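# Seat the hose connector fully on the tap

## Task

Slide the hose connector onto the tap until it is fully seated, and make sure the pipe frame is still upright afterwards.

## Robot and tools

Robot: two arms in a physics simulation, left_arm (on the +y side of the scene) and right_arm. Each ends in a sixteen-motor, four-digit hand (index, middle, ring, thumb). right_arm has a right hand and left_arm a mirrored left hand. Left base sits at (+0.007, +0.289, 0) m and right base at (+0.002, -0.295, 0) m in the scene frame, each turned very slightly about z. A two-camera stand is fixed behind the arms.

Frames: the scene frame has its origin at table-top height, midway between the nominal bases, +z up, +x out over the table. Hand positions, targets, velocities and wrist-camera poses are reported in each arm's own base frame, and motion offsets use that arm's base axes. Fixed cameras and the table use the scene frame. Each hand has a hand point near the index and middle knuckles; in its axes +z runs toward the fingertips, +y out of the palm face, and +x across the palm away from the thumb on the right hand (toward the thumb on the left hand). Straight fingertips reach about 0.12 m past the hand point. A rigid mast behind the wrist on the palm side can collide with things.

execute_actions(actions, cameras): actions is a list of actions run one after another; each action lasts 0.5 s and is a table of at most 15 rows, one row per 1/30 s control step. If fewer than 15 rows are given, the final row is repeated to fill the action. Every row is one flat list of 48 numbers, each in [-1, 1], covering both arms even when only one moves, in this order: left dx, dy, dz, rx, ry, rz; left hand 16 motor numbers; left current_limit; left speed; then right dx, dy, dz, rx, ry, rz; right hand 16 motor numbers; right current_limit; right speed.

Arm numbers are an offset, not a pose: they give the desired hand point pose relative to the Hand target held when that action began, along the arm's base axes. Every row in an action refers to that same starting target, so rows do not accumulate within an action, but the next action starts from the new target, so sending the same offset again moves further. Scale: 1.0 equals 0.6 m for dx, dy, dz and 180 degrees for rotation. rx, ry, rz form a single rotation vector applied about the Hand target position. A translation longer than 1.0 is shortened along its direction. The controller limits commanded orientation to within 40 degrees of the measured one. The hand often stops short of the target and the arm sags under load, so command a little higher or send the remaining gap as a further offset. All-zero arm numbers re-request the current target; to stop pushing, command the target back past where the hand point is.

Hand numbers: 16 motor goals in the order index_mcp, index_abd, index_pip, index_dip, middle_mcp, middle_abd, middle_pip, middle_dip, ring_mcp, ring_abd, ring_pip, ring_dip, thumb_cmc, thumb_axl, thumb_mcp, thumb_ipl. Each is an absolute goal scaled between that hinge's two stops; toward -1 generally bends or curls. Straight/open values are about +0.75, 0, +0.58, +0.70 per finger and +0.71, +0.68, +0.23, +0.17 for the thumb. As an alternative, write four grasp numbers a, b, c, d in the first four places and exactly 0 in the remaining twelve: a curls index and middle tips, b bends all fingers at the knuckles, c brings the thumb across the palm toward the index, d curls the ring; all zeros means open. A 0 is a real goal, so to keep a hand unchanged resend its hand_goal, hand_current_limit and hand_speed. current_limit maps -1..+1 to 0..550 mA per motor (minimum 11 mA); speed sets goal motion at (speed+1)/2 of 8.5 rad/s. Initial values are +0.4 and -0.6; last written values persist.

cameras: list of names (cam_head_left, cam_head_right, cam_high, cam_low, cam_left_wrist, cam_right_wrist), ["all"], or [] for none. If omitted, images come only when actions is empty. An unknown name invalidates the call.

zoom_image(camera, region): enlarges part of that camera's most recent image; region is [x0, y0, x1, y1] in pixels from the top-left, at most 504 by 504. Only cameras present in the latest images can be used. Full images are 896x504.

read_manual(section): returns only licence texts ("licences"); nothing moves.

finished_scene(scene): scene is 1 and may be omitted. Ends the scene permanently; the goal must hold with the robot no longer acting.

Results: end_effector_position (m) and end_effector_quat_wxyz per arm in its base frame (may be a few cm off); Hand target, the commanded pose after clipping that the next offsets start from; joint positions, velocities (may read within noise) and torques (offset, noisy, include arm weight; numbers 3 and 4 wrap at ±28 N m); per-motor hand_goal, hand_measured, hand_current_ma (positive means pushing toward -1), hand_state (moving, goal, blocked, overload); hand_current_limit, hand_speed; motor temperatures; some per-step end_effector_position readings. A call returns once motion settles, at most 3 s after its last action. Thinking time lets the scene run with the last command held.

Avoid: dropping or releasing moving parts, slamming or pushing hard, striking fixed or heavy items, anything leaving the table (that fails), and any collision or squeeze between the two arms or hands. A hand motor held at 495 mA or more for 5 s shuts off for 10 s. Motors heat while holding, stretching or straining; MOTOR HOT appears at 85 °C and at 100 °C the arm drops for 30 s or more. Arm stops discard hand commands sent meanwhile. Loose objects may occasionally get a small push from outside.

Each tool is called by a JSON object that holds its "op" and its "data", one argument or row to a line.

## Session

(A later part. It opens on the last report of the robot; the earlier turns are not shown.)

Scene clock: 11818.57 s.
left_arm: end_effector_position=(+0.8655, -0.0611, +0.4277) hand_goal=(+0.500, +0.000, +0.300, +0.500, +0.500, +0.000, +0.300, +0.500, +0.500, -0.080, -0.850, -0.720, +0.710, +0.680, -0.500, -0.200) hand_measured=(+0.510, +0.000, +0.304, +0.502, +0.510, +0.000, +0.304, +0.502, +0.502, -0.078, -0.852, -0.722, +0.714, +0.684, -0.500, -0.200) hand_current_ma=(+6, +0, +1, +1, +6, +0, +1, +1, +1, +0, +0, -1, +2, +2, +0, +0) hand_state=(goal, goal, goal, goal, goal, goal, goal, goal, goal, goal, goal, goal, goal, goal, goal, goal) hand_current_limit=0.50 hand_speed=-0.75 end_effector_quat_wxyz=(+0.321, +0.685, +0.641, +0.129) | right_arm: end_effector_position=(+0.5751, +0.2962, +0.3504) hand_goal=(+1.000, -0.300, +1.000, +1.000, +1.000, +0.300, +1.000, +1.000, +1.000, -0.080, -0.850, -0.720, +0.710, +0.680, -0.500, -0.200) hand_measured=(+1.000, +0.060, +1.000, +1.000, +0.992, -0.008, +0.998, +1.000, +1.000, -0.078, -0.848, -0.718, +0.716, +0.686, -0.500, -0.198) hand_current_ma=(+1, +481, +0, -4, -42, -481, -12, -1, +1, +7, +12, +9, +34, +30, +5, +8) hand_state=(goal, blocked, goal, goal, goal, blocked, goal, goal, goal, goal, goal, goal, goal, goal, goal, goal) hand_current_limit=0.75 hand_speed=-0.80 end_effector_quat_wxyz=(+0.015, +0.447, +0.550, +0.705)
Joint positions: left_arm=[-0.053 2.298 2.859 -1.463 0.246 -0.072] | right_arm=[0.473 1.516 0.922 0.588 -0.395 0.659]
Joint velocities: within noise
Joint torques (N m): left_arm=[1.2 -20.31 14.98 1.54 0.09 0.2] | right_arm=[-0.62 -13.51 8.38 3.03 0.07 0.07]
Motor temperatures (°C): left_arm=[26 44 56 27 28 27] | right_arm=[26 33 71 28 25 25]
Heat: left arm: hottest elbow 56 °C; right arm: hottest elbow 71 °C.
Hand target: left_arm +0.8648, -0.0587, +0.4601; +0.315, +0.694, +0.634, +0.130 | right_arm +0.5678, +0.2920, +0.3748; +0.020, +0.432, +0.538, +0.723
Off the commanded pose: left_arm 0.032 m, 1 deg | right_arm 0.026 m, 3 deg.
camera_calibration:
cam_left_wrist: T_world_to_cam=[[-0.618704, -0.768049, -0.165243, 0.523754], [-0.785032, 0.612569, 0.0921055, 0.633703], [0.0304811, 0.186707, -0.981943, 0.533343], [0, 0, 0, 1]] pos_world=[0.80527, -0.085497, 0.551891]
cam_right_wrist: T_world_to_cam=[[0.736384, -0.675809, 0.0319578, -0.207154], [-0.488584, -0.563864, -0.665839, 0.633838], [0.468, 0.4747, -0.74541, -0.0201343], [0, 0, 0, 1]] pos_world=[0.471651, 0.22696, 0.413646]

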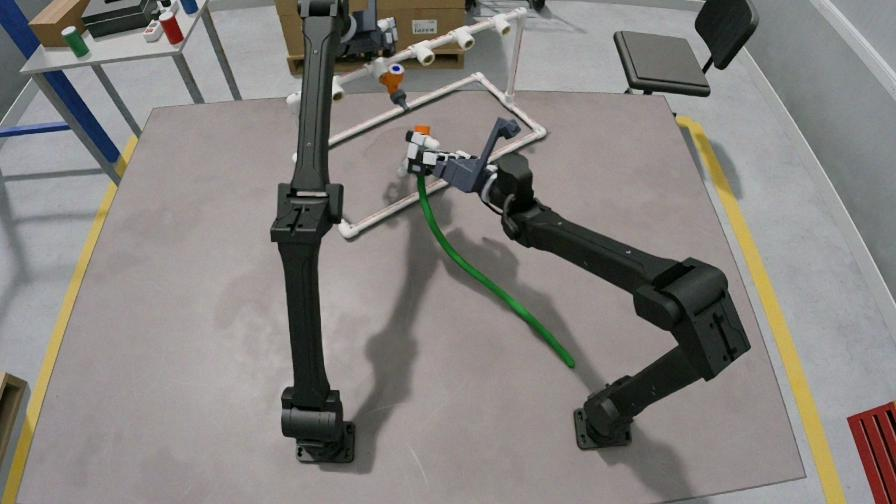

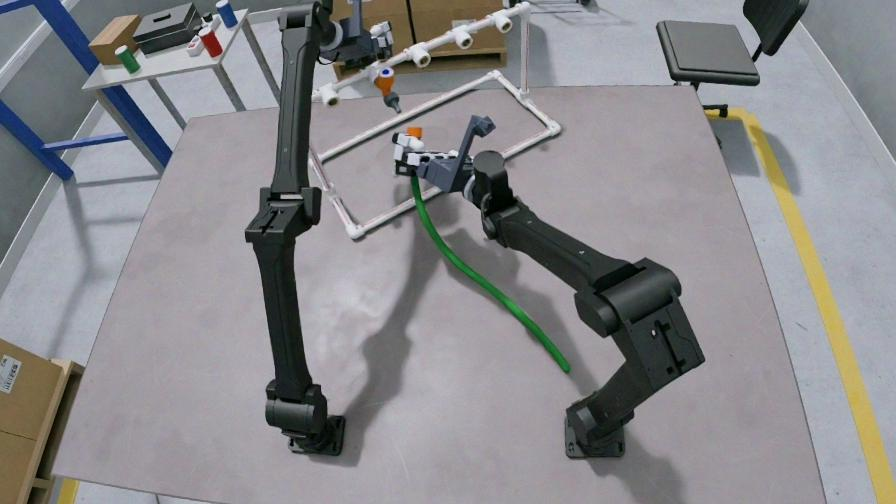

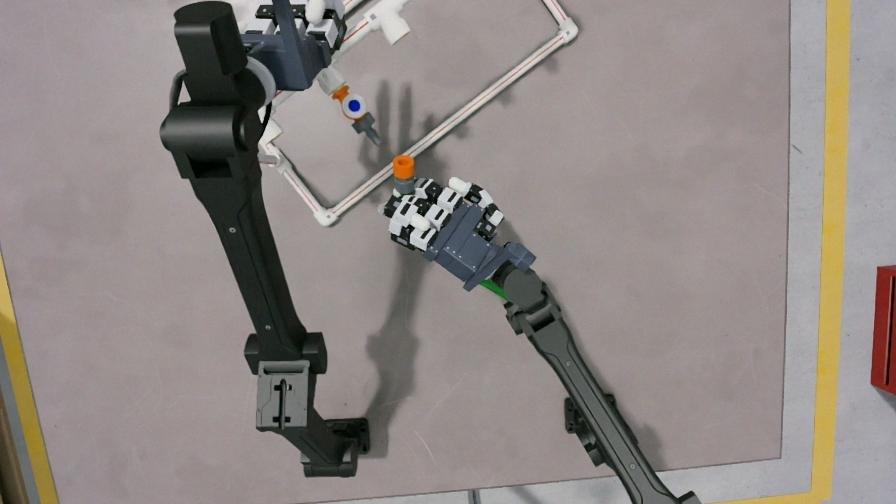

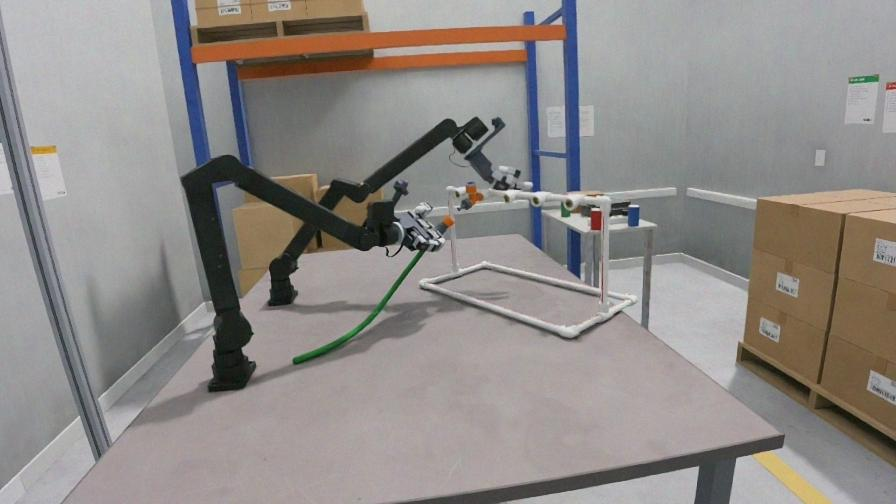

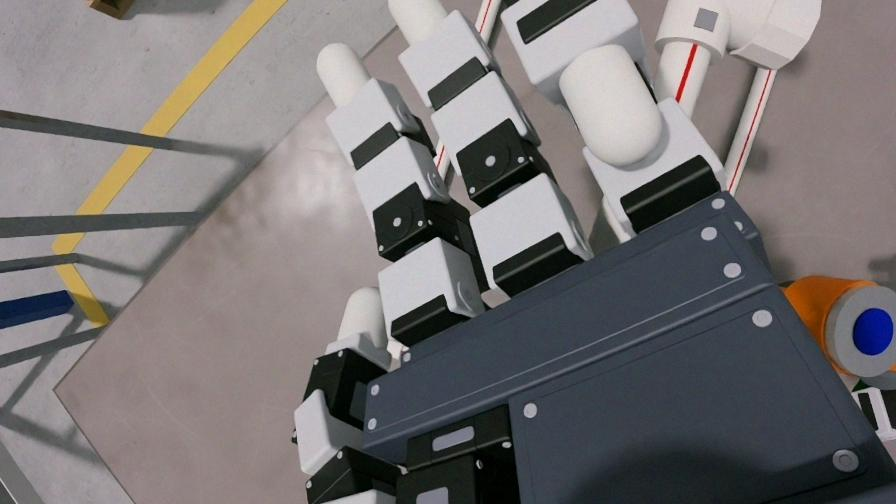

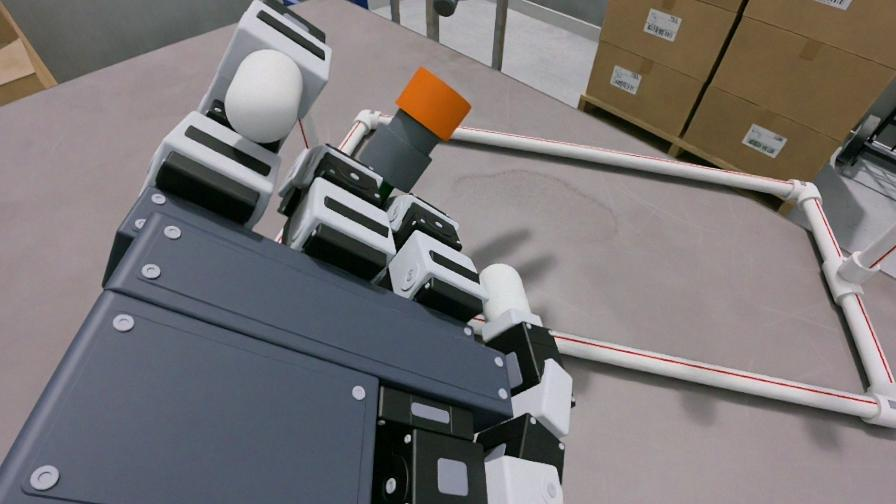

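{"op": "execute_actions", "data": {
  "actions": [
    [[0,0,0,0,0,0, -0.48,0.0,-0.85,-0.5, -0.48,0.0,-0.85,-0.5, -0.48,-0.08,-0.85,-0.5, 0.71,0.68,-0.5,-0.2, 0.5,-0.75, -0.01,-0.03,0.01,0,0,-0.01, 1.0,-0.30,1.0,1.0, 1.0,0.30,1.0,1.0, 1.0,-0.08,-0.85,-0.72, 0.71,0.68,-0.5,-0.2, 0.75,-0.8],[0,0,0,0,0,0, -0.48,0.0,-0.85,-0.5, -0.48,0.0,-0.85,-0.5, -0.48,-0.08,-0.85,-0.5, 0.71,0.68,-0.5,-0.2, 0.5,-0.75, -0.02,-0.06,0.02,0,0,-0.02, 1.0,-0.30,1.0,1.0, 1.0,0.30,1.0,1.0, 1.0,-0.08,-0.85,-0.72, 0.71,0.68,-0.5,-0.2, 0.75,-0.8],[0,0,0,0,0,0, -0.48,0.0,-0.85,-0.5, -0.48,0.0,-0.85,-0.5, -0.48,-0.08,-0.85,-0.5, 0.71,0.68,-0.5,-0.2, 0.5,-0.75, -0.035,-0.10,0.03,0,0,-0.03, 1.0,-0.30,1.0,1.0, 1.0,0.30,1.0,1.0, 1.0,-0.08,-0.85,-0.72, 0.71,0.68,-0.5,-0.2, 0.75,-0.8]],
    [[0,0,0,0,0,0, -0.48,0.0,-0.85,-0.5, -0.48,0.0,-0.85,-0.5, -0.48,-0.08,-0.85,-0.5, 0.71,0.68,-0.5,-0.2, 0.5,-0.75, -0.025,-0.07,0.01,0,0,-0.02, 1.0,-0.30,1.0,1.0, 1.0,0.30,1.0,1.0, 1.0,-0.08,-0.85,-0.72, 0.71,0.68,-0.5,-0.2, 0.75,-0.8],[0,0,0,0,0,0, -0.48,0.0,-0.85,-0.5, -0.48,0.0,-0.85,-0.5, -0.48,-0.08,-0.85,-0.5, 0.71,0.68,-0.5,-0.2, 0.5,-0.75, -0.05,-0.14,0.02,0,0,-0.04, 1.0,-0.30,1.0,1.0, 1.0,0.30,1.0,1.0, 1.0,-0.08,-0.85,-0.72, 0.71,0.68,-0.5,-0.2, 0.75,-0.8]],
    [[0,0,0,0,0,0, -0.48,0.0,-0.85,-0.5, -0.48,0.0,-0.85,-0.5, -0.48,-0.08,-0.85,-0.5, 0.71,0.68,-0.5,-0.2, 0.5,-0.75, -0.025,-0.07,0.01,0,0,-0.02, 1.0,-0.30,1.0,1.0, 1.0,0.30,1.0,1.0, 1.0,-0.08,-0.85,-0.72, 0.71,0.68,-0.5,-0.2, 0.75,-0.8],[0,0,0,0,0,0, -0.48,0.0,-0.85,-0.5, -0.48,0.0,-0.85,-0.5, -0.48,-0.08,-0.85,-0.5, 0.71,0.68,-0.5,-0.2, 0.5,-0.75, -0.05,-0.14,0.02,0,0,-0.04, 1.0,-0.30,1.0,1.0, 1.0,0.30,1.0,1.0, 1.0,-0.08,-0.85,-0.72, 0.71,0.68,-0.5,-0.2, 0.75,-0.8]]
  ],
  "cameras": ["cam_head_left", "cam_right_wrist"]
}}

Scene clock: 12457.73 s.
left_arm: end_effector_position=(+0.8659, -0.0612, +0.4259) hand_goal=(-0.480, +0.000, -0.850, -0.500, -0.480, +0.000, -0.850, -0.500, -0.480, -0.080, -0.850, -0.500, +0.710, +0.680, -0.500, -0.200) hand_measured=(-0.382, +0.000, -0.648, -0.442, -0.382, +0.000, -0.646, -0.444, -0.132, -0.080, -0.822, -0.532, +0.714, +0.684, -0.500, -0.200) hand_current_ma=(+256, +0, +413, +103, +255, +0, +412, +92, +412, +0, +30, -38, +2, +2, +0, +0) hand_state=(blocked, goal, blocked, blocked, blocked, goal, blocked, blocked, blocked, goal, blocked, blocked, goal, goal, goal, goal) hand_current_limit=0.50 hand_speed=-0.75 end_effector_quat_wxyz=(+0.320, +0.686, +0.641, +0.128) | right_arm: end_effector_position=(+0.4897, +0.0674, +0.4147) hand_goal=(+1.000, -0.300, +1.000, +1.000, +1.000, +0.300, +1.000, +1.000, +1.000, -0.080, -0.850, -0.720, +0.710, +0.680, -0.500, -0.200) hand_measured=(+1.000, +0.060, +1.000, +0.998, +0.992, -0.006, +0.996, +1.000, +1.000, -0.078, -0.848, -0.718, +0.716, +0.686, -0.498, -0.198) hand_current_ma=(+1, +481, +0, -7, -41, -481, -16, -1, +1, +7, +12, +9, +34, +30, +8, +8) hand_state=(goal, blocked, goal, goal, goal, blocked, goal, goal, goal, goal, goal, goal, goal, goal, goal, goal) hand_current_limit=0.75 hand_speed=-0.80 end_effector_quat_wxyz=(+0.146, +0.517, +0.459, +0.708)
Joint positions: left_arm=[-0.053 2.3 2.859 -1.464 0.246 -0.072] | right_arm=[0.136 1.016 0.643 0.421 -0.387 0.659]
Joint torques (N m): left_arm=[0.97 -20.95 14.95 1.47 0.08 0.24] | right_arm=[-1.08 -6.36 9.09 1.68 -0.1 0.06]
Motor temperatures (°C): left_arm=[26 47 62 26 27 27] | right_arm=[26 35 56 28 24 25]
Heat: left arm: hottest elbow 62 °C; right arm: hottest elbow 56 °C.
Hand target: left_arm +0.8648, -0.0587, +0.4602; +0.315, +0.694, +0.634, +0.130 | right_arm +0.4868, +0.0641, +0.4165; +0.144, +0.518, +0.456, +0.709
Off the commanded pose: left_arm 0.034 m, 1 deg | right_arm 0.005 m, 0 deg.
elbow stopped short (left arm): the move would have taken joint 3 (elbow) straighter than the controller allows.
Step readings (end_effector_position of left_arm | right_arm):
0: (+0.8655, -0.0611, +0.4277) | (+0.5751, +0.2962, +0.3504)
1: (+0.8655, -0.0611, +0.4277) | (+0.5752, +0.2961, +0.3504)
2: (+0.8654, -0.0611, +0.4276) | (+0.5750, +0.2953, +0.3502)
4: (+0.8655, -0.0611, +0.4272) | (+0.5728, +0.2883, +0.3501)
8: (+0.8658, -0.0612, +0.4263) | (+0.5586, +0.2648, +0.3585)
15: (+0.8659, -0.0612, +0.4259) | (+0.5498, +0.2361, +0.3907)
16: (+0.8659, -0.0612, +0.4259) | (+0.5494, +0.2356, +0.3915)
17: (+0.8659, -0.0612, +0.4259) | (+0.5491, +0.2340, +0.3909)
19: (+0.8659, -0.0612, +0.4259) | (+0.5446, +0.2232, +0.3862)
23: (+0.8659, -0.0612, +0.4259) | (+0.5306, +0.1821, +0.3805)
30: (+0.8659, -0.0612, +0.4259) | (+0.5212, +0.1500, +0.4004)
31: (+0.8659, -0.0612, +0.4259) | (+0.5208, +0.1502, +0.4010)
32: (+0.8659, -0.0612, +0.4259) | (+0.5202, +0.1491, +0.4007)
34: (+0.8659, -0.0612, +0.4259) | (+0.5158, +0.1398, +0.3976)
38: (+0.8659, -0.0612, +0.4259) | (+0.5014, +0.0954, +0.3976)
45: (+0.8659, -0.0612, +0.4259) | (+0.4893, +0.0662, +0.4170)
camera_calibration:
cam_right_wrist: T_world_to_cam=[[0.462786, -0.885087, 0.0495044, -0.160146], [-0.614045, -0.360342, -0.702213, 0.56871], [0.639358, 0.294576, -0.710244, 0.0900295], [0, 0, 0, 1]] pos_world=[0.365766, 0.0366662, 0.471226]
Images, in order (width x height): cam_head_left 896x504, cam_right_wrist 896x504.

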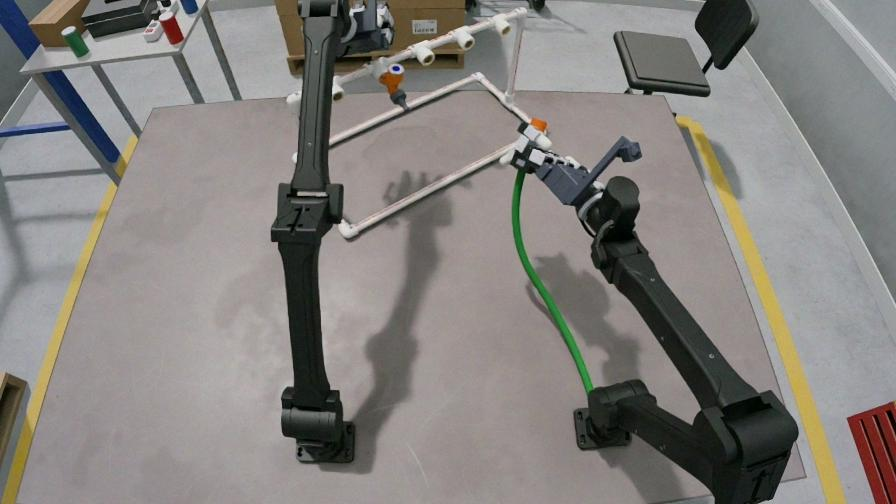

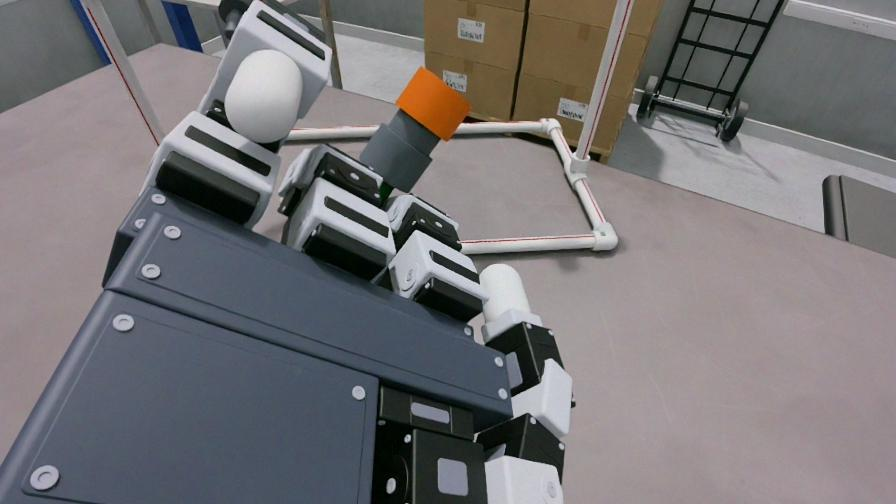

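{"op": "execute_actions", "data": {
  "actions": [
    [[-0.015,0,0.03,0,0,0, -0.48,0.0,-0.85,-0.5, -0.48,0.0,-0.85,-0.5, -0.48,-0.08,-0.85,-0.5, 0.71,0.68,-0.5,-0.2, 0.5,-0.75, -0.025,-0.07,0.0,0,0,-0.02, 1.0,-0.30,1.0,1.0, 1.0,0.30,1.0,1.0, 1.0,-0.08,-0.85,-0.72, 0.71,0.68,-0.5,-0.2, 0.75,-0.8],[-0.03,0,0.06,0,0,0, -0.48,0.0,-0.85,-0.5, -0.48,0.0,-0.85,-0.5, -0.48,-0.08,-0.85,-0.5, 0.71,0.68,-0.5,-0.2, 0.5,-0.75, -0.05,-0.147,0.0,0,0,-0.035, 1.0,-0.30,1.0,1.0, 1.0,0.30,1.0,1.0, 1.0,-0.08,-0.85,-0.72, 0.71,0.68,-0.5,-0.2, 0.75,-0.8]],
    [[-0.015,0,0.03,0,0,0, -0.48,0.0,-0.85,-0.5, -0.48,0.0,-0.85,-0.5, -0.48,-0.08,-0.85,-0.5, 0.71,0.68,-0.5,-0.2, 0.5,-0.75, -0.025,-0.07,0.0,0,0,-0.02, 1.0,-0.30,1.0,1.0, 1.0,0.30,1.0,1.0, 1.0,-0.08,-0.85,-0.72, 0.71,0.68,-0.5,-0.2, 0.75,-0.8],[-0.03,0,0.06,0,0,0, -0.48,0.0,-0.85,-0.5, -0.48,0.0,-0.85,-0.5, -0.48,-0.08,-0.85,-0.5, 0.71,0.68,-0.5,-0.2, 0.5,-0.75, -0.05,-0.147,0.0,0,0,-0.035, 1.0,-0.30,1.0,1.0, 1.0,0.30,1.0,1.0, 1.0,-0.08,-0.85,-0.72, 0.71,0.68,-0.5,-0.2, 0.75,-0.8]],
    [[-0.015,0,0.03,0,0,0, -0.48,0.0,-0.85,-0.5, -0.48,0.0,-0.85,-0.5, -0.48,-0.08,-0.85,-0.5, 0.71,0.68,-0.5,-0.2, 0.5,-0.75, -0.025,-0.07,0.0,0,0,-0.02, 1.0,-0.30,1.0,1.0, 1.0,0.30,1.0,1.0, 1.0,-0.08,-0.85,-0.72, 0.71,0.68,-0.5,-0.2, 0.75,-0.8],[-0.03,0,0.06,0,0,0, -0.48,0.0,-0.85,-0.5, -0.48,0.0,-0.85,-0.5, -0.48,-0.08,-0.85,-0.5, 0.71,0.68,-0.5,-0.2, 0.5,-0.75, -0.045,-0.147,0.0,0,0,-0.035, 1.0,-0.30,1.0,1.0, 1.0,0.30,1.0,1.0, 1.0,-0.08,-0.85,-0.72, 0.71,0.68,-0.5,-0.2, 0.75,-0.8]]
  ],
  "cameras": ["cam_high", "cam_low", "cam_left_wrist"]
}}

Scene clock: 12477.73 s.
left_arm: end_effector_position=(+0.8229, -0.0583, +0.5159) hand_goal=(-0.480, +0.000, -0.850, -0.500, -0.480, +0.000, -0.850, -0.500, -0.480, -0.080, -0.850, -0.500, +0.710, +0.680, -0.500, -0.200) hand_measured=(-0.382, +0.000, -0.648, -0.442, -0.382, +0.000, -0.646, -0.444, -0.132, -0.080, -0.822, -0.532, +0.714, +0.684, -0.500, -0.200) hand_current_ma=(+256, +0, +412, +103, +255, +0, +412, +92, +413, +0, +31, -39, +2, +2, +0, +0) hand_state=(blocked, goal, blocked, blocked, blocked, goal, blocked, blocked, blocked, goal, blocked, blocked, goal, goal, goal, goal) hand_current_limit=0.50 hand_speed=-0.75 end_effector_quat_wxyz=(+0.349, +0.678, +0.627, +0.158) | right_arm: end_effector_position=(+0.3974, -0.1984, +0.4079) hand_goal=(+1.000, -0.300, +1.000, +1.000, +1.000, +0.300, +1.000, +1.000, +1.000, -0.080, -0.850, -0.720, +0.710, +0.680, -0.500, -0.200) hand_measured=(+0.998, +0.060, +0.986, +0.998, +0.978, -0.006, +0.986, +1.000, +1.000, -0.078, -0.848, -0.718, +0.716, +0.686, -0.498, -0.198) hand_current_ma=(-15, +481, -65, -9, -112, -481, -66, -1, +1, +7, +12, +9, +34, +30, +10, +8) hand_state=(goal, blocked, goal, goal, blocked, blocked, goal, goal, goal, goal, goal, goal, goal, goal, goal, goal) hand_current_limit=0.75 hand_speed=-0.80 end_effector_quat_wxyz=(+0.256, +0.593, +0.364, +0.671)
Joint positions: left_arm=[-0.053 2.188 2.869 -1.496 0.243 -0.072] | right_arm=[-0.641 0.88 0.56 0.366 -0.827 0.69]
Joint torques (N m): left_arm=[0.44 -21.13 13.65 2.06 0.02 0.05] | right_arm=[-0.91 -2.84 10.44 2.36 -0.24 0.07]
Motor temperatures (°C): left_arm=[26 52 62 26 27 27] | right_arm=[26 34 55 28 24 25]
Heat: left arm: hottest elbow 62 °C; right arm: hottest elbow 55 °C.
Hand target: left_arm +0.8109, -0.0586, +0.5679; +0.315, +0.694, +0.635, +0.130 | right_arm +0.3998, -0.2006, +0.4167; +0.259, +0.586, +0.365, +0.676
Off the commanded pose: left_arm 0.053 m, 5 deg | right_arm 0.009 m, 1 deg.
elbow stopped short (left arm): the move would have taken joint 3 (elbow) straighter than the controller allows.
Step readings (end_effector_position of left_arm | right_arm):
0: (+0.8659, -0.0612, +0.4259) | (+0.4897, +0.0674, +0.4147)
1: (+0.8659, -0.0612, +0.4259) | (+0.4897, +0.0672, +0.4147)
2: (+0.8658, -0.0612, +0.4258) | (+0.4894, +0.0661, +0.4141)
4: (+0.8652, -0.0611, +0.4248) | (+0.4860, +0.0570, +0.4115)
8: (+0.8636, -0.0610, +0.4229) | (+0.4706, +0.0051, +0.4089)
15: (+0.8606, -0.0608, +0.4277) | (+0.4597, -0.0218, +0.4191)
16: (+0.8602, -0.0608, +0.4286) | (+0.4598, -0.0212, +0.4188)
17: (+0.8594, -0.0607, +0.4303) | (+0.4595, -0.0226, +0.4182)
19: (+0.8573, -0.0604, +0.4337) | (+0.4563, -0.0309, +0.4161)
23: (+0.8503, -0.0600, +0.4493) | (+0.4388, -0.0855, +0.4161)
30: (+0.8385, -0.0594, +0.4809) | (+0.4289, -0.1111, +0.4193)
31: (+0.8375, -0.0593, +0.4836) | (+0.4290, -0.1104, +0.4193)
32: (+0.8367, -0.0593, +0.4857) | (+0.4283, -0.1115, +0.4192)
34: (+0.8352, -0.0591, +0.4891) | (+0.4244, -0.1193, +0.4187)
38: (+0.8312, -0.0588, +0.4981) | (+0.4031, -0.1746, +0.4181)
45: (+0.8238, -0.0584, +0.5141) | (+0.3958, -0.1982, +0.4103)
camera_calibration:
cam_left_wrist: T_world_to_cam=[[-0.600832, -0.769474, -0.216588, 0.525861], [-0.791036, 0.61136, 0.0224114, 0.631194], [0.115168, 0.184794, -0.976006, 0.547892], [0, 0, 0, 1]] pos_world=[0.752151, -0.0824965, 0.634495]
Images, in order (width x height): cam_high 896x504, cam_low 896x504, cam_left_wrist 896x504.

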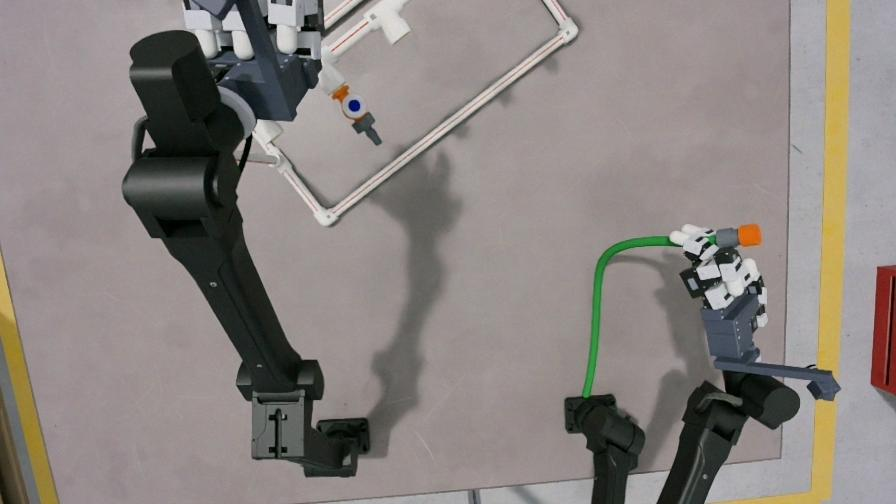

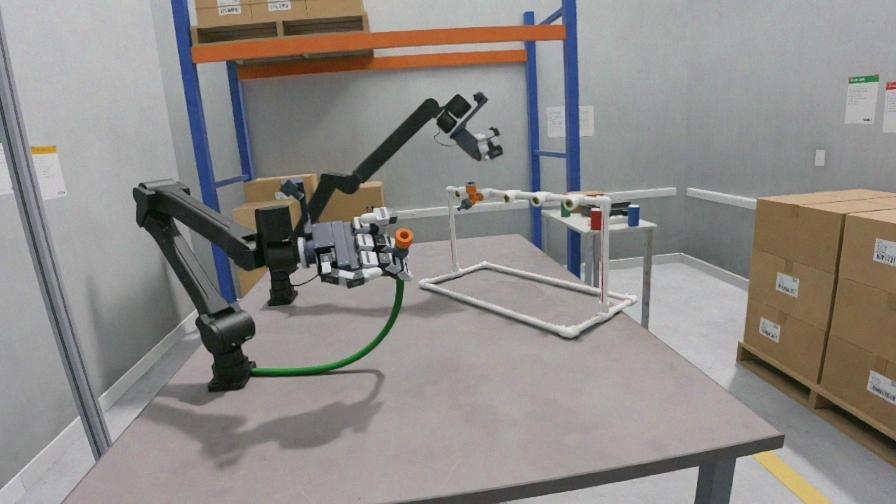

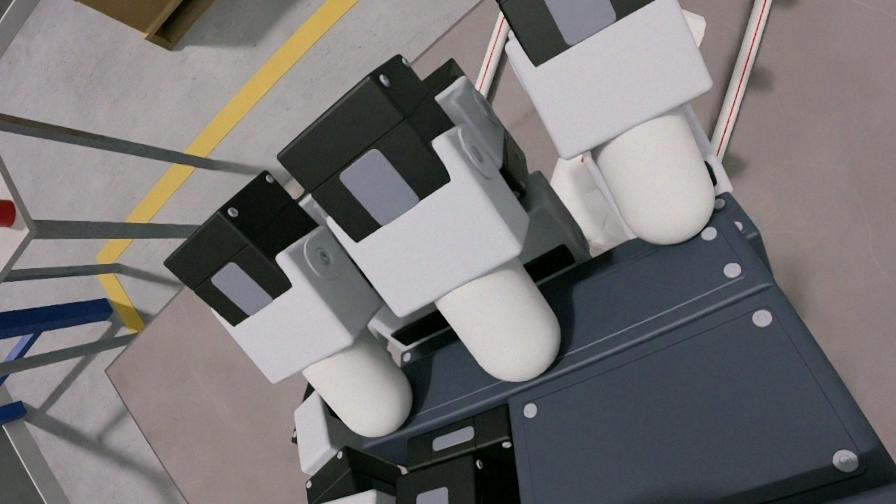

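{"op": "execute_actions", "data": {
  "actions": [
    [[-0.075,-0.05,0.01,0.006,0.006,0.024, -0.40,0.0,-0.66,-0.45, -0.40,0.0,-0.66,-0.45, -0.15,-0.08,-0.82,-0.53, 0.71,0.68,-0.5,-0.2, 0.5,-0.75, 0,0,0,0,0,0, 1.0,-0.30,1.0,1.0, 1.0,0.30,1.0,1.0, 1.0,-0.08,-0.85,-0.72, 0.71,0.68,-0.5,-0.2, 0.75,-0.8],[-0.15,-0.10,0.02,0.012,0.012,0.048, -0.40,0.0,-0.66,-0.45, -0.40,0.0,-0.66,-0.45, -0.15,-0.08,-0.82,-0.53, 0.71,0.68,-0.5,-0.2, 0.5,-0.75, 0,0,0,0,0,0, 1.0,-0.30,1.0,1.0, 1.0,0.30,1.0,1.0, 1.0,-0.08,-0.85,-0.72, 0.71,0.68,-0.5,-0.2, 0.75,-0.8]],
    [[-0.1,-0.067,-0.017,0.012,0.012,0.048, -0.40,0.0,-0.66,-0.45, -0.40,0.0,-0.66,-0.45, -0.15,-0.08,-0.82,-0.53, 0.71,0.68,-0.5,-0.2, 0.5,-0.75, 0,0,0,0,0,0, 1.0,-0.30,1.0,1.0, 1.0,0.30,1.0,1.0, 1.0,-0.08,-0.85,-0.72, 0.71,0.68,-0.5,-0.2, 0.75,-0.8]],
    [[-0.1,-0.067,-0.017,0.012,0.012,0.048, -0.40,0.0,-0.66,-0.45, -0.40,0.0,-0.66,-0.45, -0.15,-0.08,-0.82,-0.53, 0.71,0.68,-0.5,-0.2, 0.5,-0.75, 0,0,0,0,0,0, 1.0,-0.30,1.0,1.0, 1.0,0.30,1.0,1.0, 1.0,-0.08,-0.85,-0.72, 0.71,0.68,-0.5,-0.2, 0.75,-0.8]],
    [[-0.033,-0.083,-0.05,0.012,0.012,0.048, -0.40,0.0,-0.66,-0.45, -0.40,0.0,-0.66,-0.45, -0.15,-0.08,-0.82,-0.53, 0.71,0.68,-0.5,-0.2, 0.5,-0.75, 0,0,0,0,0,0, 1.0,-0.30,1.0,1.0, 1.0,0.30,1.0,1.0, 1.0,-0.08,-0.85,-0.72, 0.71,0.68,-0.5,-0.2, 0.75,-0.8]]
  ],
  "cameras": ["cam_high", "cam_left_wrist"]
}}

Scene clock: 12551.33 s.
left_arm: end_effector_position=(+0.5811, -0.2563, +0.5308) hand_goal=(-0.400, +0.000, -0.660, -0.450, -0.400, +0.000, -0.660, -0.450, -0.150, -0.080, -0.820, -0.530, +0.710, +0.680, -0.500, -0.200) hand_measured=(-0.370, +0.000, -0.646, -0.432, -0.372, +0.000, -0.644, -0.436, -0.128, -0.080, -0.808, -0.548, +0.714, +0.684, -0.500, -0.200) hand_current_ma=(+37, +0, +11, +14, +36, +0, +14, +10, +24, +0, +8, -15, +2, +2, +0, +0) hand_state=(blocked, goal, goal, goal, blocked, goal, goal, goal, blocked, goal, goal, goal, goal, goal, goal, goal) hand_current_limit=0.50 hand_speed=-0.75 end_effector_quat_wxyz=(+0.225, +0.522, +0.791, +0.228) | right_arm: end_effector_position=(+0.3974, -0.1984, +0.4079) hand_goal=(+1.000, -0.300, +1.000, +1.000, +1.000, +0.300, +1.000, +1.000, +1.000, -0.080, -0.850, -0.720, +0.710, +0.680, -0.500, -0.200) hand_measured=(+0.998, +0.060, +0.986, +0.998, +0.978, -0.006, +0.986, +1.000, +1.000, -0.078, -0.848, -0.718, +0.716, +0.686, -0.498, -0.198) hand_current_ma=(-15, +481, -65, -9, -112, -481, -67, -1, +1, +7, +12, +9, +34, +30, +10, +8) hand_state=(goal, blocked, goal, goal, blocked, blocked, goal, goal, goal, goal, goal, goal, goal, goal, goal, goal) hand_current_limit=0.75 hand_speed=-0.80 end_effector_quat_wxyz=(+0.256, +0.593, +0.364, +0.671)
Joint positions: left_arm=[-0.658 1.829 2.405 -1.688 -0.48 -0.948] | right_arm=[-0.641 0.88 0.56 0.366 -0.827 0.691]
Joint torques (N m): left_arm=[1.26 -15.56 8.17 1.06 -0.69 -0.14] | right_arm=[-0.85 -2.84 10.44 2.36 -0.24 0.06]
Motor temperatures (°C): left_arm=[26 54 58 27 27 27] | right_arm=[26 31 59 28 24 25]
Heat: left arm: hottest elbow 58 °C; right arm: hottest elbow 59 °C.
Hand target: left_arm +0.5810, -0.2489, +0.5296; +0.162, +0.504, +0.822, +0.213 | right_arm +0.3999, -0.2006, +0.4167; +0.258, +0.586, +0.365, +0.676
Off the commanded pose: left_arm 0.007 m, 8 deg | right_arm 0.009 m, 1 deg.
joint sent to its limit (left arm) — joint 4 (wrist pitch), lower limit. The joint targets are off in orientation, not in position.
Step readings (end_effector_position of left_arm | right_arm):
0: (+0.8229, -0.0583, +0.5159) | (+0.3974, -0.1984, +0.4079)
1: (+0.8230, -0.0578, +0.5159) | (+0.3974, -0.1984, +0.4079)
2: (+0.8219, -0.0561, +0.5151) | (+0.3974, -0.1984, +0.4079)
4: (+0.8141, -0.0505, +0.5109) | (+0.3974, -0.1984, +0.4079)
8: (+0.7839, -0.0752, +0.5186) | (+0.3974, -0.1984, +0.4079)
15: (+0.7325, -0.1383, +0.5662) | (+0.3974, -0.1984, +0.4079)
16: (+0.7281, -0.1396, +0.5720) | (+0.3974, -0.1984, +0.4079)
17: (+0.7238, -0.1365, +0.5766) | (+0.3974, -0.1984, +0.4079)
19: (+0.7142, -0.1303, +0.5801) | (+0.3974, -0.1984, +0.4079)
23: (+0.6945, -0.1409, +0.5802) | (+0.3974, -0.1984, +0.4079)
30: (+0.6740, -0.1731, +0.5661) | (+0.3974, -0.1984, +0.4079)
31: (+0.6733, -0.1729, +0.5640) | (+0.3974, -0.1984, +0.4079)
32: (+0.6714, -0.1708, +0.5620) | (+0.3974, -0.1984, +0.4079)
34: (+0.6653, -0.1659, +0.5579) | (+0.3974, -0.1984, +0.4079)
38: (+0.6446, -0.1868, +0.5516) | (+0.3974, -0.1984, +0.4079)
45: (+0.6148, -0.2185, +0.5504) | (+0.3974, -0.1984, +0.4079)
46: (+0.6134, -0.2168, +0.5511) | (+0.3974, -0.1984, +0.4079)
47: (+0.6113, -0.2137, +0.5532) | (+0.3974, -0.1984, +0.4079)
49: (+0.6075, -0.2087, +0.5554) | (+0.3974, -0.1984, +0.4079)
53: (+0.5942, -0.2297, +0.5481) | (+0.3974, -0.1984, +0.4079)
60: (+0.5813, -0.2604, +0.5323) | (+0.3974, -0.1984, +0.4079)
camera_calibration:
cam_left_wrist: T_world_to_cam=[[-0.180313, -0.951272, -0.250137, -0.041724], [-0.974691, 0.138637, 0.175377, 0.465001], [-0.132153, 0.275429, -0.952195, 0.781128], [0, 0, 0, 1]] pos_world=[0.548938, -0.319302, 0.651799]
Images, in order (width x height): cam_high 896x504, cam_left_wrist 896x504.

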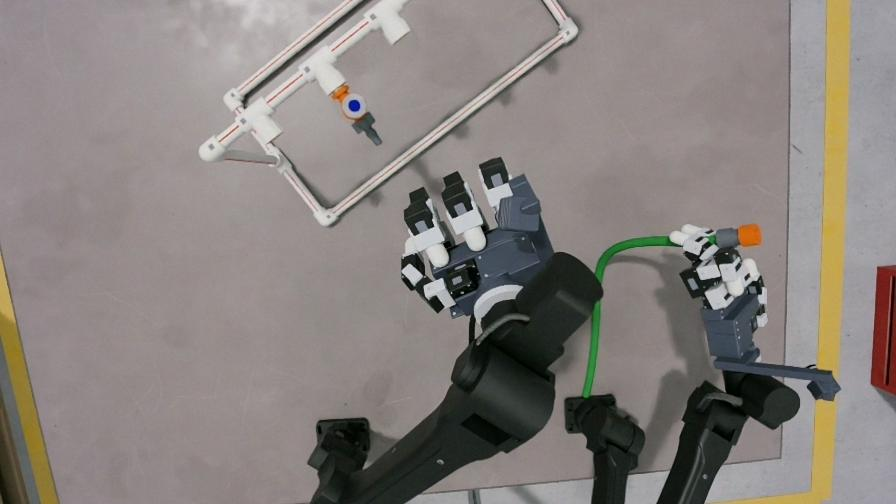

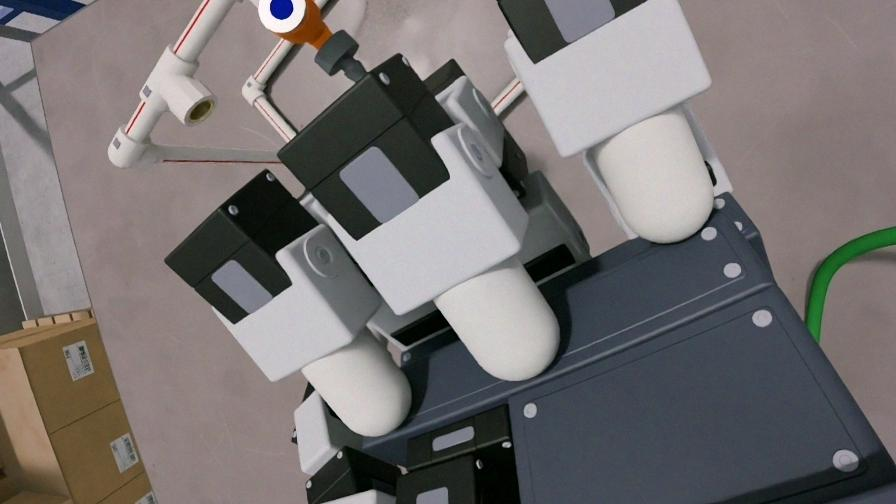

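{"op": "execute_actions", "data": {
  "actions": [
    [[0.017,-0.075,-0.092,0.006,0.006,0.024, -0.40,0.0,-0.66,-0.45, -0.40,0.0,-0.66,-0.45, -0.15,-0.08,-0.82,-0.53, 0.71,0.68,-0.5,-0.2, 0.5,-0.75, 0,0,0,0,0,0, 1.0,-0.30,1.0,1.0, 1.0,0.30,1.0,1.0, 1.0,-0.08,-0.85,-0.72, 0.71,0.68,-0.5,-0.2, 0.75,-0.8]],
    [[0.017,-0.075,-0.092,0.006,0.006,0.024, -0.40,0.0,-0.66,-0.45, -0.40,0.0,-0.66,-0.45, -0.15,-0.08,-0.82,-0.53, 0.71,0.68,-0.5,-0.2, 0.5,-0.75, 0,0,0,0,0,0, 1.0,-0.30,1.0,1.0, 1.0,0.30,1.0,1.0, 1.0,-0.08,-0.85,-0.72, 0.71,0.68,-0.5,-0.2, 0.75,-0.8]],
    [[0.05,-0.025,-0.142,0,0,0, -0.40,0.0,-0.66,-0.45, -0.40,0.0,-0.66,-0.45, -0.15,-0.08,-0.82,-0.53, 0.71,0.68,-0.5,-0.2, 0.5,-0.75, 0,0,0,0,0,0, 1.0,-0.30,1.0,1.0, 1.0,0.30,1.0,1.0, 1.0,-0.08,-0.85,-0.72, 0.71,0.68,-0.5,-0.2, 0.75,-0.8]],
    [[0.05,-0.025,-0.142,0,0,0, -0.40,0.0,-0.66,-0.45, -0.40,0.0,-0.66,-0.45, -0.15,-0.08,-0.82,-0.53, 0.71,0.68,-0.5,-0.2, 0.5,-0.75, 0,0,0,0,0,0, 1.0,-0.30,1.0,1.0, 1.0,0.30,1.0,1.0, 1.0,-0.08,-0.85,-0.72, 0.71,0.68,-0.5,-0.2, 0.75,-0.8]]
  ],
  "cameras": ["cam_high", "cam_low", "cam_left_wrist"]
}}

Scene clock: 12574.40 s.
left_arm: end_effector_position=(+0.6525, -0.3681, +0.2047) hand_goal=(-0.400, +0.000, -0.660, -0.450, -0.400, +0.000, -0.660, -0.450, -0.150, -0.080, -0.820, -0.530, +0.710, +0.680, -0.500, -0.200) hand_measured=(-0.370, +0.000, -0.646, -0.432, -0.372, +0.000, -0.644, -0.436, -0.128, -0.080, -0.808, -0.548, +0.714, +0.684, -0.500, -0.200) hand_current_ma=(+37, +0, +11, +14, +36, +0, +14, +10, +24, +0, +8, -15, +2, +2, +0, +0) hand_state=(blocked, goal, goal, goal, blocked, goal, goal, goal, blocked, goal, goal, goal, goal, goal, goal, goal) hand_current_limit=0.50 hand_speed=-0.75 end_effector_quat_wxyz=(+0.077, +0.470, +0.846, +0.241) | right_arm: end_effector_position=(+0.3974, -0.1984, +0.4079) hand_goal=(+1.000, -0.300, +1.000, +1.000, +1.000, +0.300, +1.000, +1.000, +1.000, -0.080, -0.850, -0.720, +0.710, +0.680, -0.500, -0.200) hand_measured=(+0.998, +0.060, +0.986, +0.998, +0.978, -0.006, +0.986, +1.000, +1.000, -0.078, -0.848, -0.718, +0.716, +0.686, -0.498, -0.198) hand_current_ma=(-15, +481, -65, -9, -112, -481, -66, -1, +1, +7, +12, +9, +34, +30, +10, +8) hand_state=(goal, blocked, goal, goal, blocked, blocked, goal, goal, goal, goal, goal, goal, goal, goal, goal, goal) hand_current_limit=0.75 hand_speed=-0.80 end_effector_quat_wxyz=(+0.256, +0.593, +0.364, +0.671)
Joint positions: left_arm=[-0.73 2.369 2.475 -1.631 -0.509 -1.275] | right_arm=[-0.641 0.88 0.56 0.366 -0.827 0.691]
Joint torques (N m): left_arm=[1.14 -23 14.71 0.51 -0.7 -0.18] | right_arm=[-0.85 -2.84 10.44 2.36 -0.24 0.06]
Motor temperatures (°C): left_arm=[26 51 56 26 28 27] | right_arm=[26 31 59 28 24 25]
Heat: left arm: hottest elbow 56 °C; right arm: hottest elbow 59 °C.
Hand target: left_arm +0.6616, -0.3687, +0.2489; +0.121, +0.447, +0.856, +0.230 | right_arm +0.3999, -0.2006, +0.4167; +0.258, +0.586, +0.365, +0.676
Off the commanded pose: left_arm 0.045 m, 6 deg | right_arm 0.009 m, 1 deg.
Step readings (end_effector_position of left_arm | right_arm):
0: (+0.5811, -0.2562, +0.5308) | (+0.3974, -0.1984, +0.4079)
1: (+0.5810, -0.2560, +0.5309) | (+0.3974, -0.1984, +0.4079)
2: (+0.5814, -0.2549, +0.5306) | (+0.3974, -0.1984, +0.4079)
4: (+0.5819, -0.2549, +0.5281) | (+0.3974, -0.1984, +0.4079)
8: (+0.5872, -0.2721, +0.5030) | (+0.3974, -0.1984, +0.4079)
15: (+0.5985, -0.3014, +0.4552) | (+0.3974, -0.1984, +0.4079)
16: (+0.5993, -0.3021, +0.4524) | (+0.3974, -0.1984, +0.4079)
17: (+0.5997, -0.3028, +0.4499) | (+0.3974, -0.1984, +0.4079)
19: (+0.5997, -0.3037, +0.4460) | (+0.3974, -0.1984, +0.4079)
23: (+0.6011, -0.3176, +0.4216) | (+0.3974, -0.1984, +0.4079)
30: (+0.6048, -0.3424, +0.3767) | (+0.3974, -0.1984, +0.4079)
31: (+0.6051, -0.3432, +0.3743) | (+0.3974, -0.1984, +0.4079)
32: (+0.6055, -0.3440, +0.3713) | (+0.3974, -0.1984, +0.4079)
34: (+0.6078, -0.3470, +0.3666) | (+0.3974, -0.1984, +0.4079)
38: (+0.6169, -0.3528, +0.3424) | (+0.3974, -0.1984, +0.4079)
45: (+0.6268, -0.3600, +0.2911) | (+0.3974, -0.1984, +0.4079)
46: (+0.6274, -0.3602, +0.2882) | (+0.3974, -0.1984, +0.4079)
47: (+0.6284, -0.3606, +0.2847) | (+0.3974, -0.1984, +0.4079)
49: (+0.6323, -0.3622, +0.2790) | (+0.3974, -0.1984, +0.4079)
53: (+0.6421, -0.3661, +0.2548) | (+0.3974, -0.1984, +0.4079)
60: (+0.6501, -0.3678, +0.2055) | (+0.3974, -0.1984, +0.4079)
camera_calibration:
cam_left_wrist: T_world_to_cam=[[-0.0421302, -0.936895, -0.347064, -0.281808], [-0.915133, -0.103215, 0.389715, 0.435525], [-0.400944, 0.334029, -0.853035, 0.687567], [0, 0, 0, 1]] pos_world=[0.662367, -0.448739, 0.318982]
Images, in order (width x height): cam_high 896x504, cam_low 896x504, cam_left_wrist 896x504.

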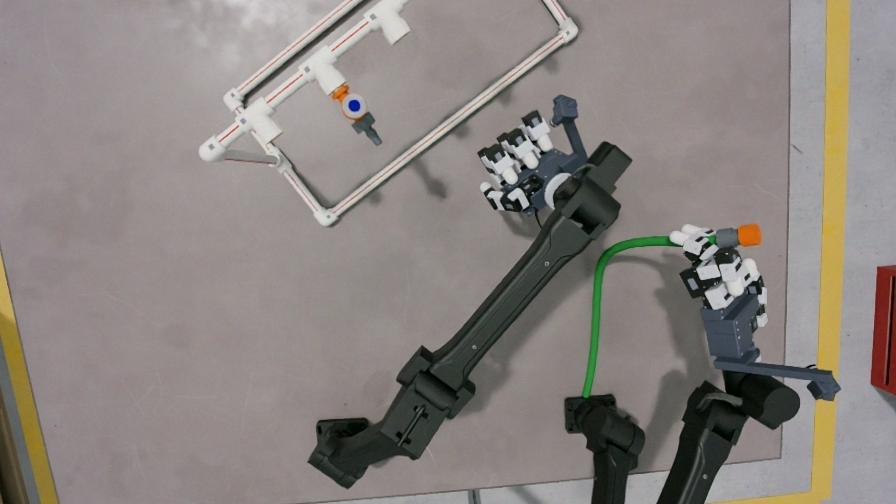

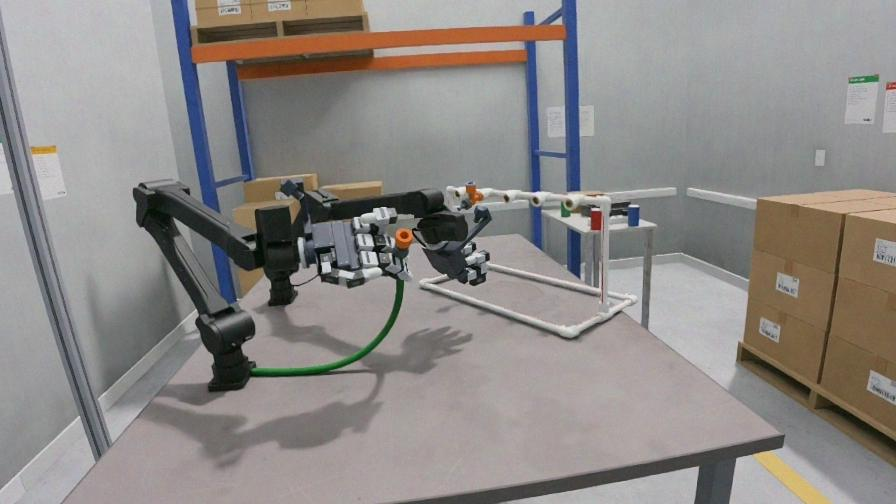

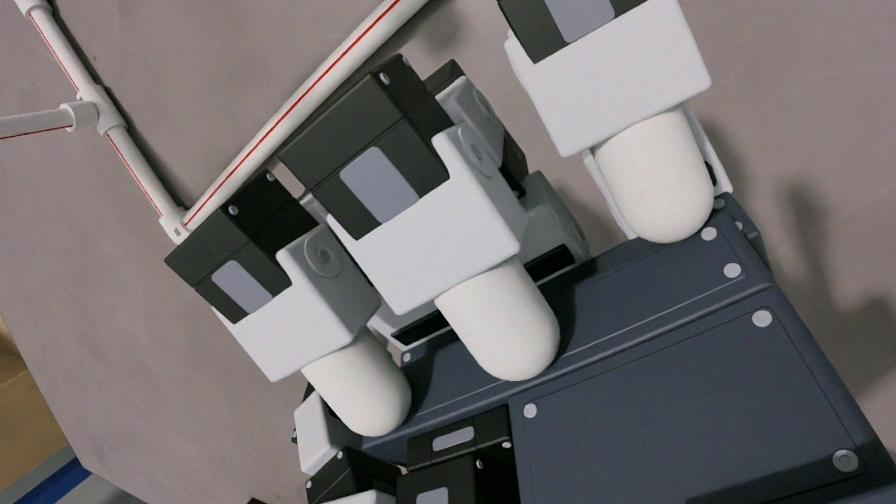

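{"op": "execute_actions", "data": {
  "actions": [
    [[0.114,0.023,-0.08,0.027,-0.041,0, -0.40,0.0,-0.66,-0.45, -0.40,0.0,-0.66,-0.45, -0.15,-0.08,-0.82,-0.53, 0.71,0.68,-0.5,-0.2, 0.5,-0.75, 0,0,0,0,0,0, 1.0,-0.30,1.0,1.0, 1.0,0.30,1.0,1.0, 1.0,-0.08,-0.85,-0.72, 0.71,0.68,-0.5,-0.2, 0.75,-0.8]],
    [[0.075,0.04,-0.02,0,0,0, -0.40,0.0,-0.66,-0.45, -0.40,0.0,-0.66,-0.45, -0.15,-0.08,-0.82,-0.53, 0.71,0.68,-0.5,-0.2, 0.5,-0.75, 0,0,0,0,0,0, 1.0,-0.30,1.0,1.0, 1.0,0.30,1.0,1.0, 1.0,-0.08,-0.85,-0.72, 0.71,0.68,-0.5,-0.2, 0.75,-0.8]]
  ],
  "cameras": ["cam_high", "cam_low", "cam_left_wrist"]
}}

Scene clock: 12606.00 s.
left_arm: end_effector_position=(+0.7644, -0.3228, +0.1594) hand_goal=(-0.400, +0.000, -0.660, -0.450, -0.400, +0.000, -0.660, -0.450, -0.150, -0.080, -0.820, -0.530, +0.710, +0.680, -0.500, -0.200) hand_measured=(-0.370, +0.000, -0.646, -0.432, -0.372, +0.000, -0.644, -0.436, -0.128, -0.080, -0.808, -0.548, +0.714, +0.684, -0.500, -0.200) hand_current_ma=(+37, +0, +11, +14, +36, +0, +14, +10, +24, +0, +8, -15, +2, +2, +0, +0) hand_state=(blocked, goal, goal, goal, blocked, goal, goal, goal, blocked, goal, goal, goal, goal, goal, goal, goal) hand_current_limit=0.50 hand_speed=-0.75 end_effector_quat_wxyz=(+0.137, +0.443, +0.835, +0.298) | right_arm: end_effector_position=(+0.3974, -0.1984, +0.4079) hand_goal=(+1.000, -0.300, +1.000, +1.000, +1.000, +0.300, +1.000, +1.000, +1.000, -0.080, -0.850, -0.720, +0.710, +0.680, -0.500, -0.200) hand_measured=(+0.998, +0.060, +0.986, +0.998, +0.978, -0.006, +0.986, +1.000, +1.000, -0.078, -0.848, -0.718, +0.716, +0.686, -0.498, -0.198) hand_current_ma=(-15, +481, -65, -9, -112, -481, -67, -1, +1, +7, +12, +9, +34, +30, +10, +8) hand_state=(goal, blocked, goal, goal, blocked, blocked, goal, goal, goal, goal, goal, goal, goal, goal, goal, goal) hand_current_limit=0.75 hand_speed=-0.80 end_effector_quat_wxyz=(+0.256, +0.593, +0.364, +0.671)
Joint positions: left_arm=[-0.608 2.576 2.677 -1.435 -0.631 -1.127] | right_arm=[-0.641 0.88 0.56 0.366 -0.827 0.691]
Joint torques (N m): left_arm=[0.91 -23.53 15.51 0.57 -0.73 0.19] | right_arm=[-0.91 -2.78 10.43 2.35 -0.24 0.06]
Motor temperatures (°C): left_arm=[26 52 61 26 29 27] | right_arm=[26 31 59 28 24 25]
Heat: left arm: hottest elbow 61 °C; right arm: hottest elbow 59 °C.
Hand target: left_arm +0.7748, -0.3311, +0.1889; +0.156, +0.436, +0.836, +0.295 | right_arm +0.3999, -0.2006, +0.4167; +0.258, +0.586, +0.365, +0.676
Off the commanded pose: left_arm 0.032 m, 2 deg | right_arm 0.009 m, 1 deg.
Step readings (end_effector_position of left_arm | right_arm):
0: (+0.6525, -0.3681, +0.2047) | (+0.3974, -0.1984, +0.4079)
1: (+0.6527, -0.3680, +0.2051) | (+0.3974, -0.1984, +0.4079)
2: (+0.6569, -0.3657, +0.2086) | (+0.3974, -0.1984, +0.4079)
4: (+0.6676, -0.3657, +0.2147) | (+0.3974, -0.1984, +0.4079)
8: (+0.6910, -0.3588, +0.2079) | (+0.3974, -0.1984, +0.4079)
15: (+0.7146, -0.3400, +0.1644) | (+0.3974, -0.1984, +0.4079)
16: (+0.7160, -0.3385, +0.1598) | (+0.3974, -0.1984, +0.4079)
17: (+0.7183, -0.3377, +0.1552) | (+0.3974, -0.1984, +0.4079)
19: (+0.7259, -0.3360, +0.1508) | (+0.3974, -0.1984, +0.4079)
23: (+0.7400, -0.3335, +0.1501) | (+0.3974, -0.1984, +0.4079)
30: (+0.7591, -0.3232, +0.1641) | (+0.3974, -0.1984, +0.4079)
camera_calibration:
cam_left_wrist: T_world_to_cam=[[0.0341297, -0.92204, -0.385588, -0.297698], [-0.965838, -0.129598, 0.224413, 0.616885], [-0.256889, 0.364756, -0.894964, 0.58511], [0, 0, 0, 1]] pos_world=[0.75628, -0.407965, 0.270427]
Images, in order (width x height): cam_high 896x504, cam_low 896x504, cam_left_wrist 896x504.

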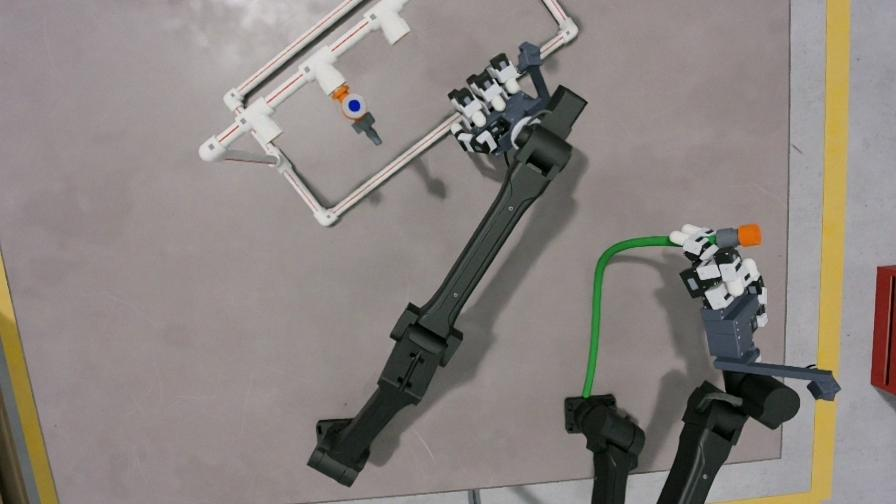

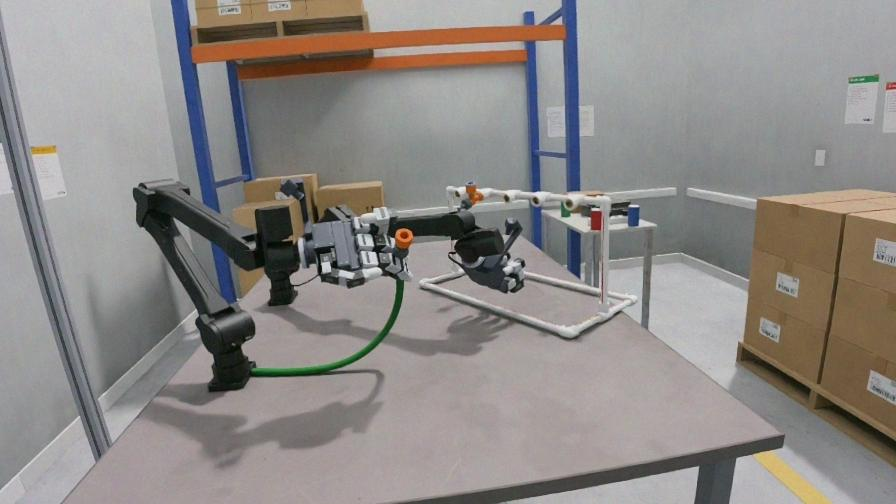

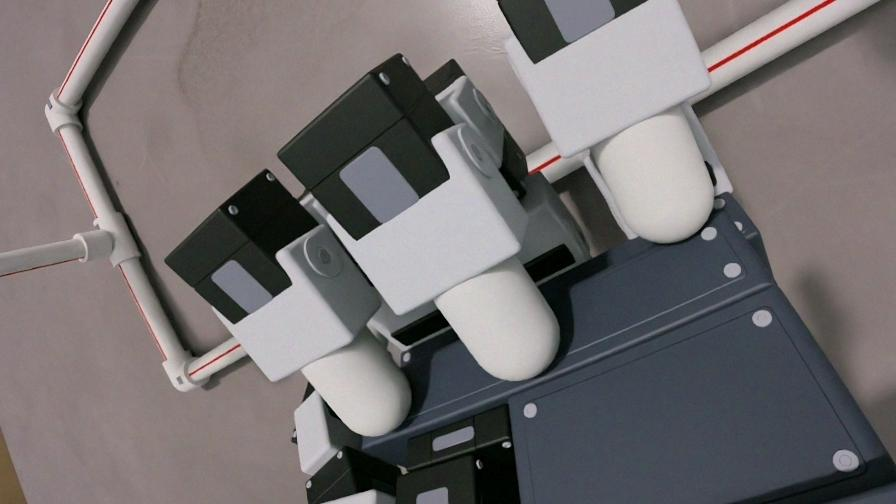

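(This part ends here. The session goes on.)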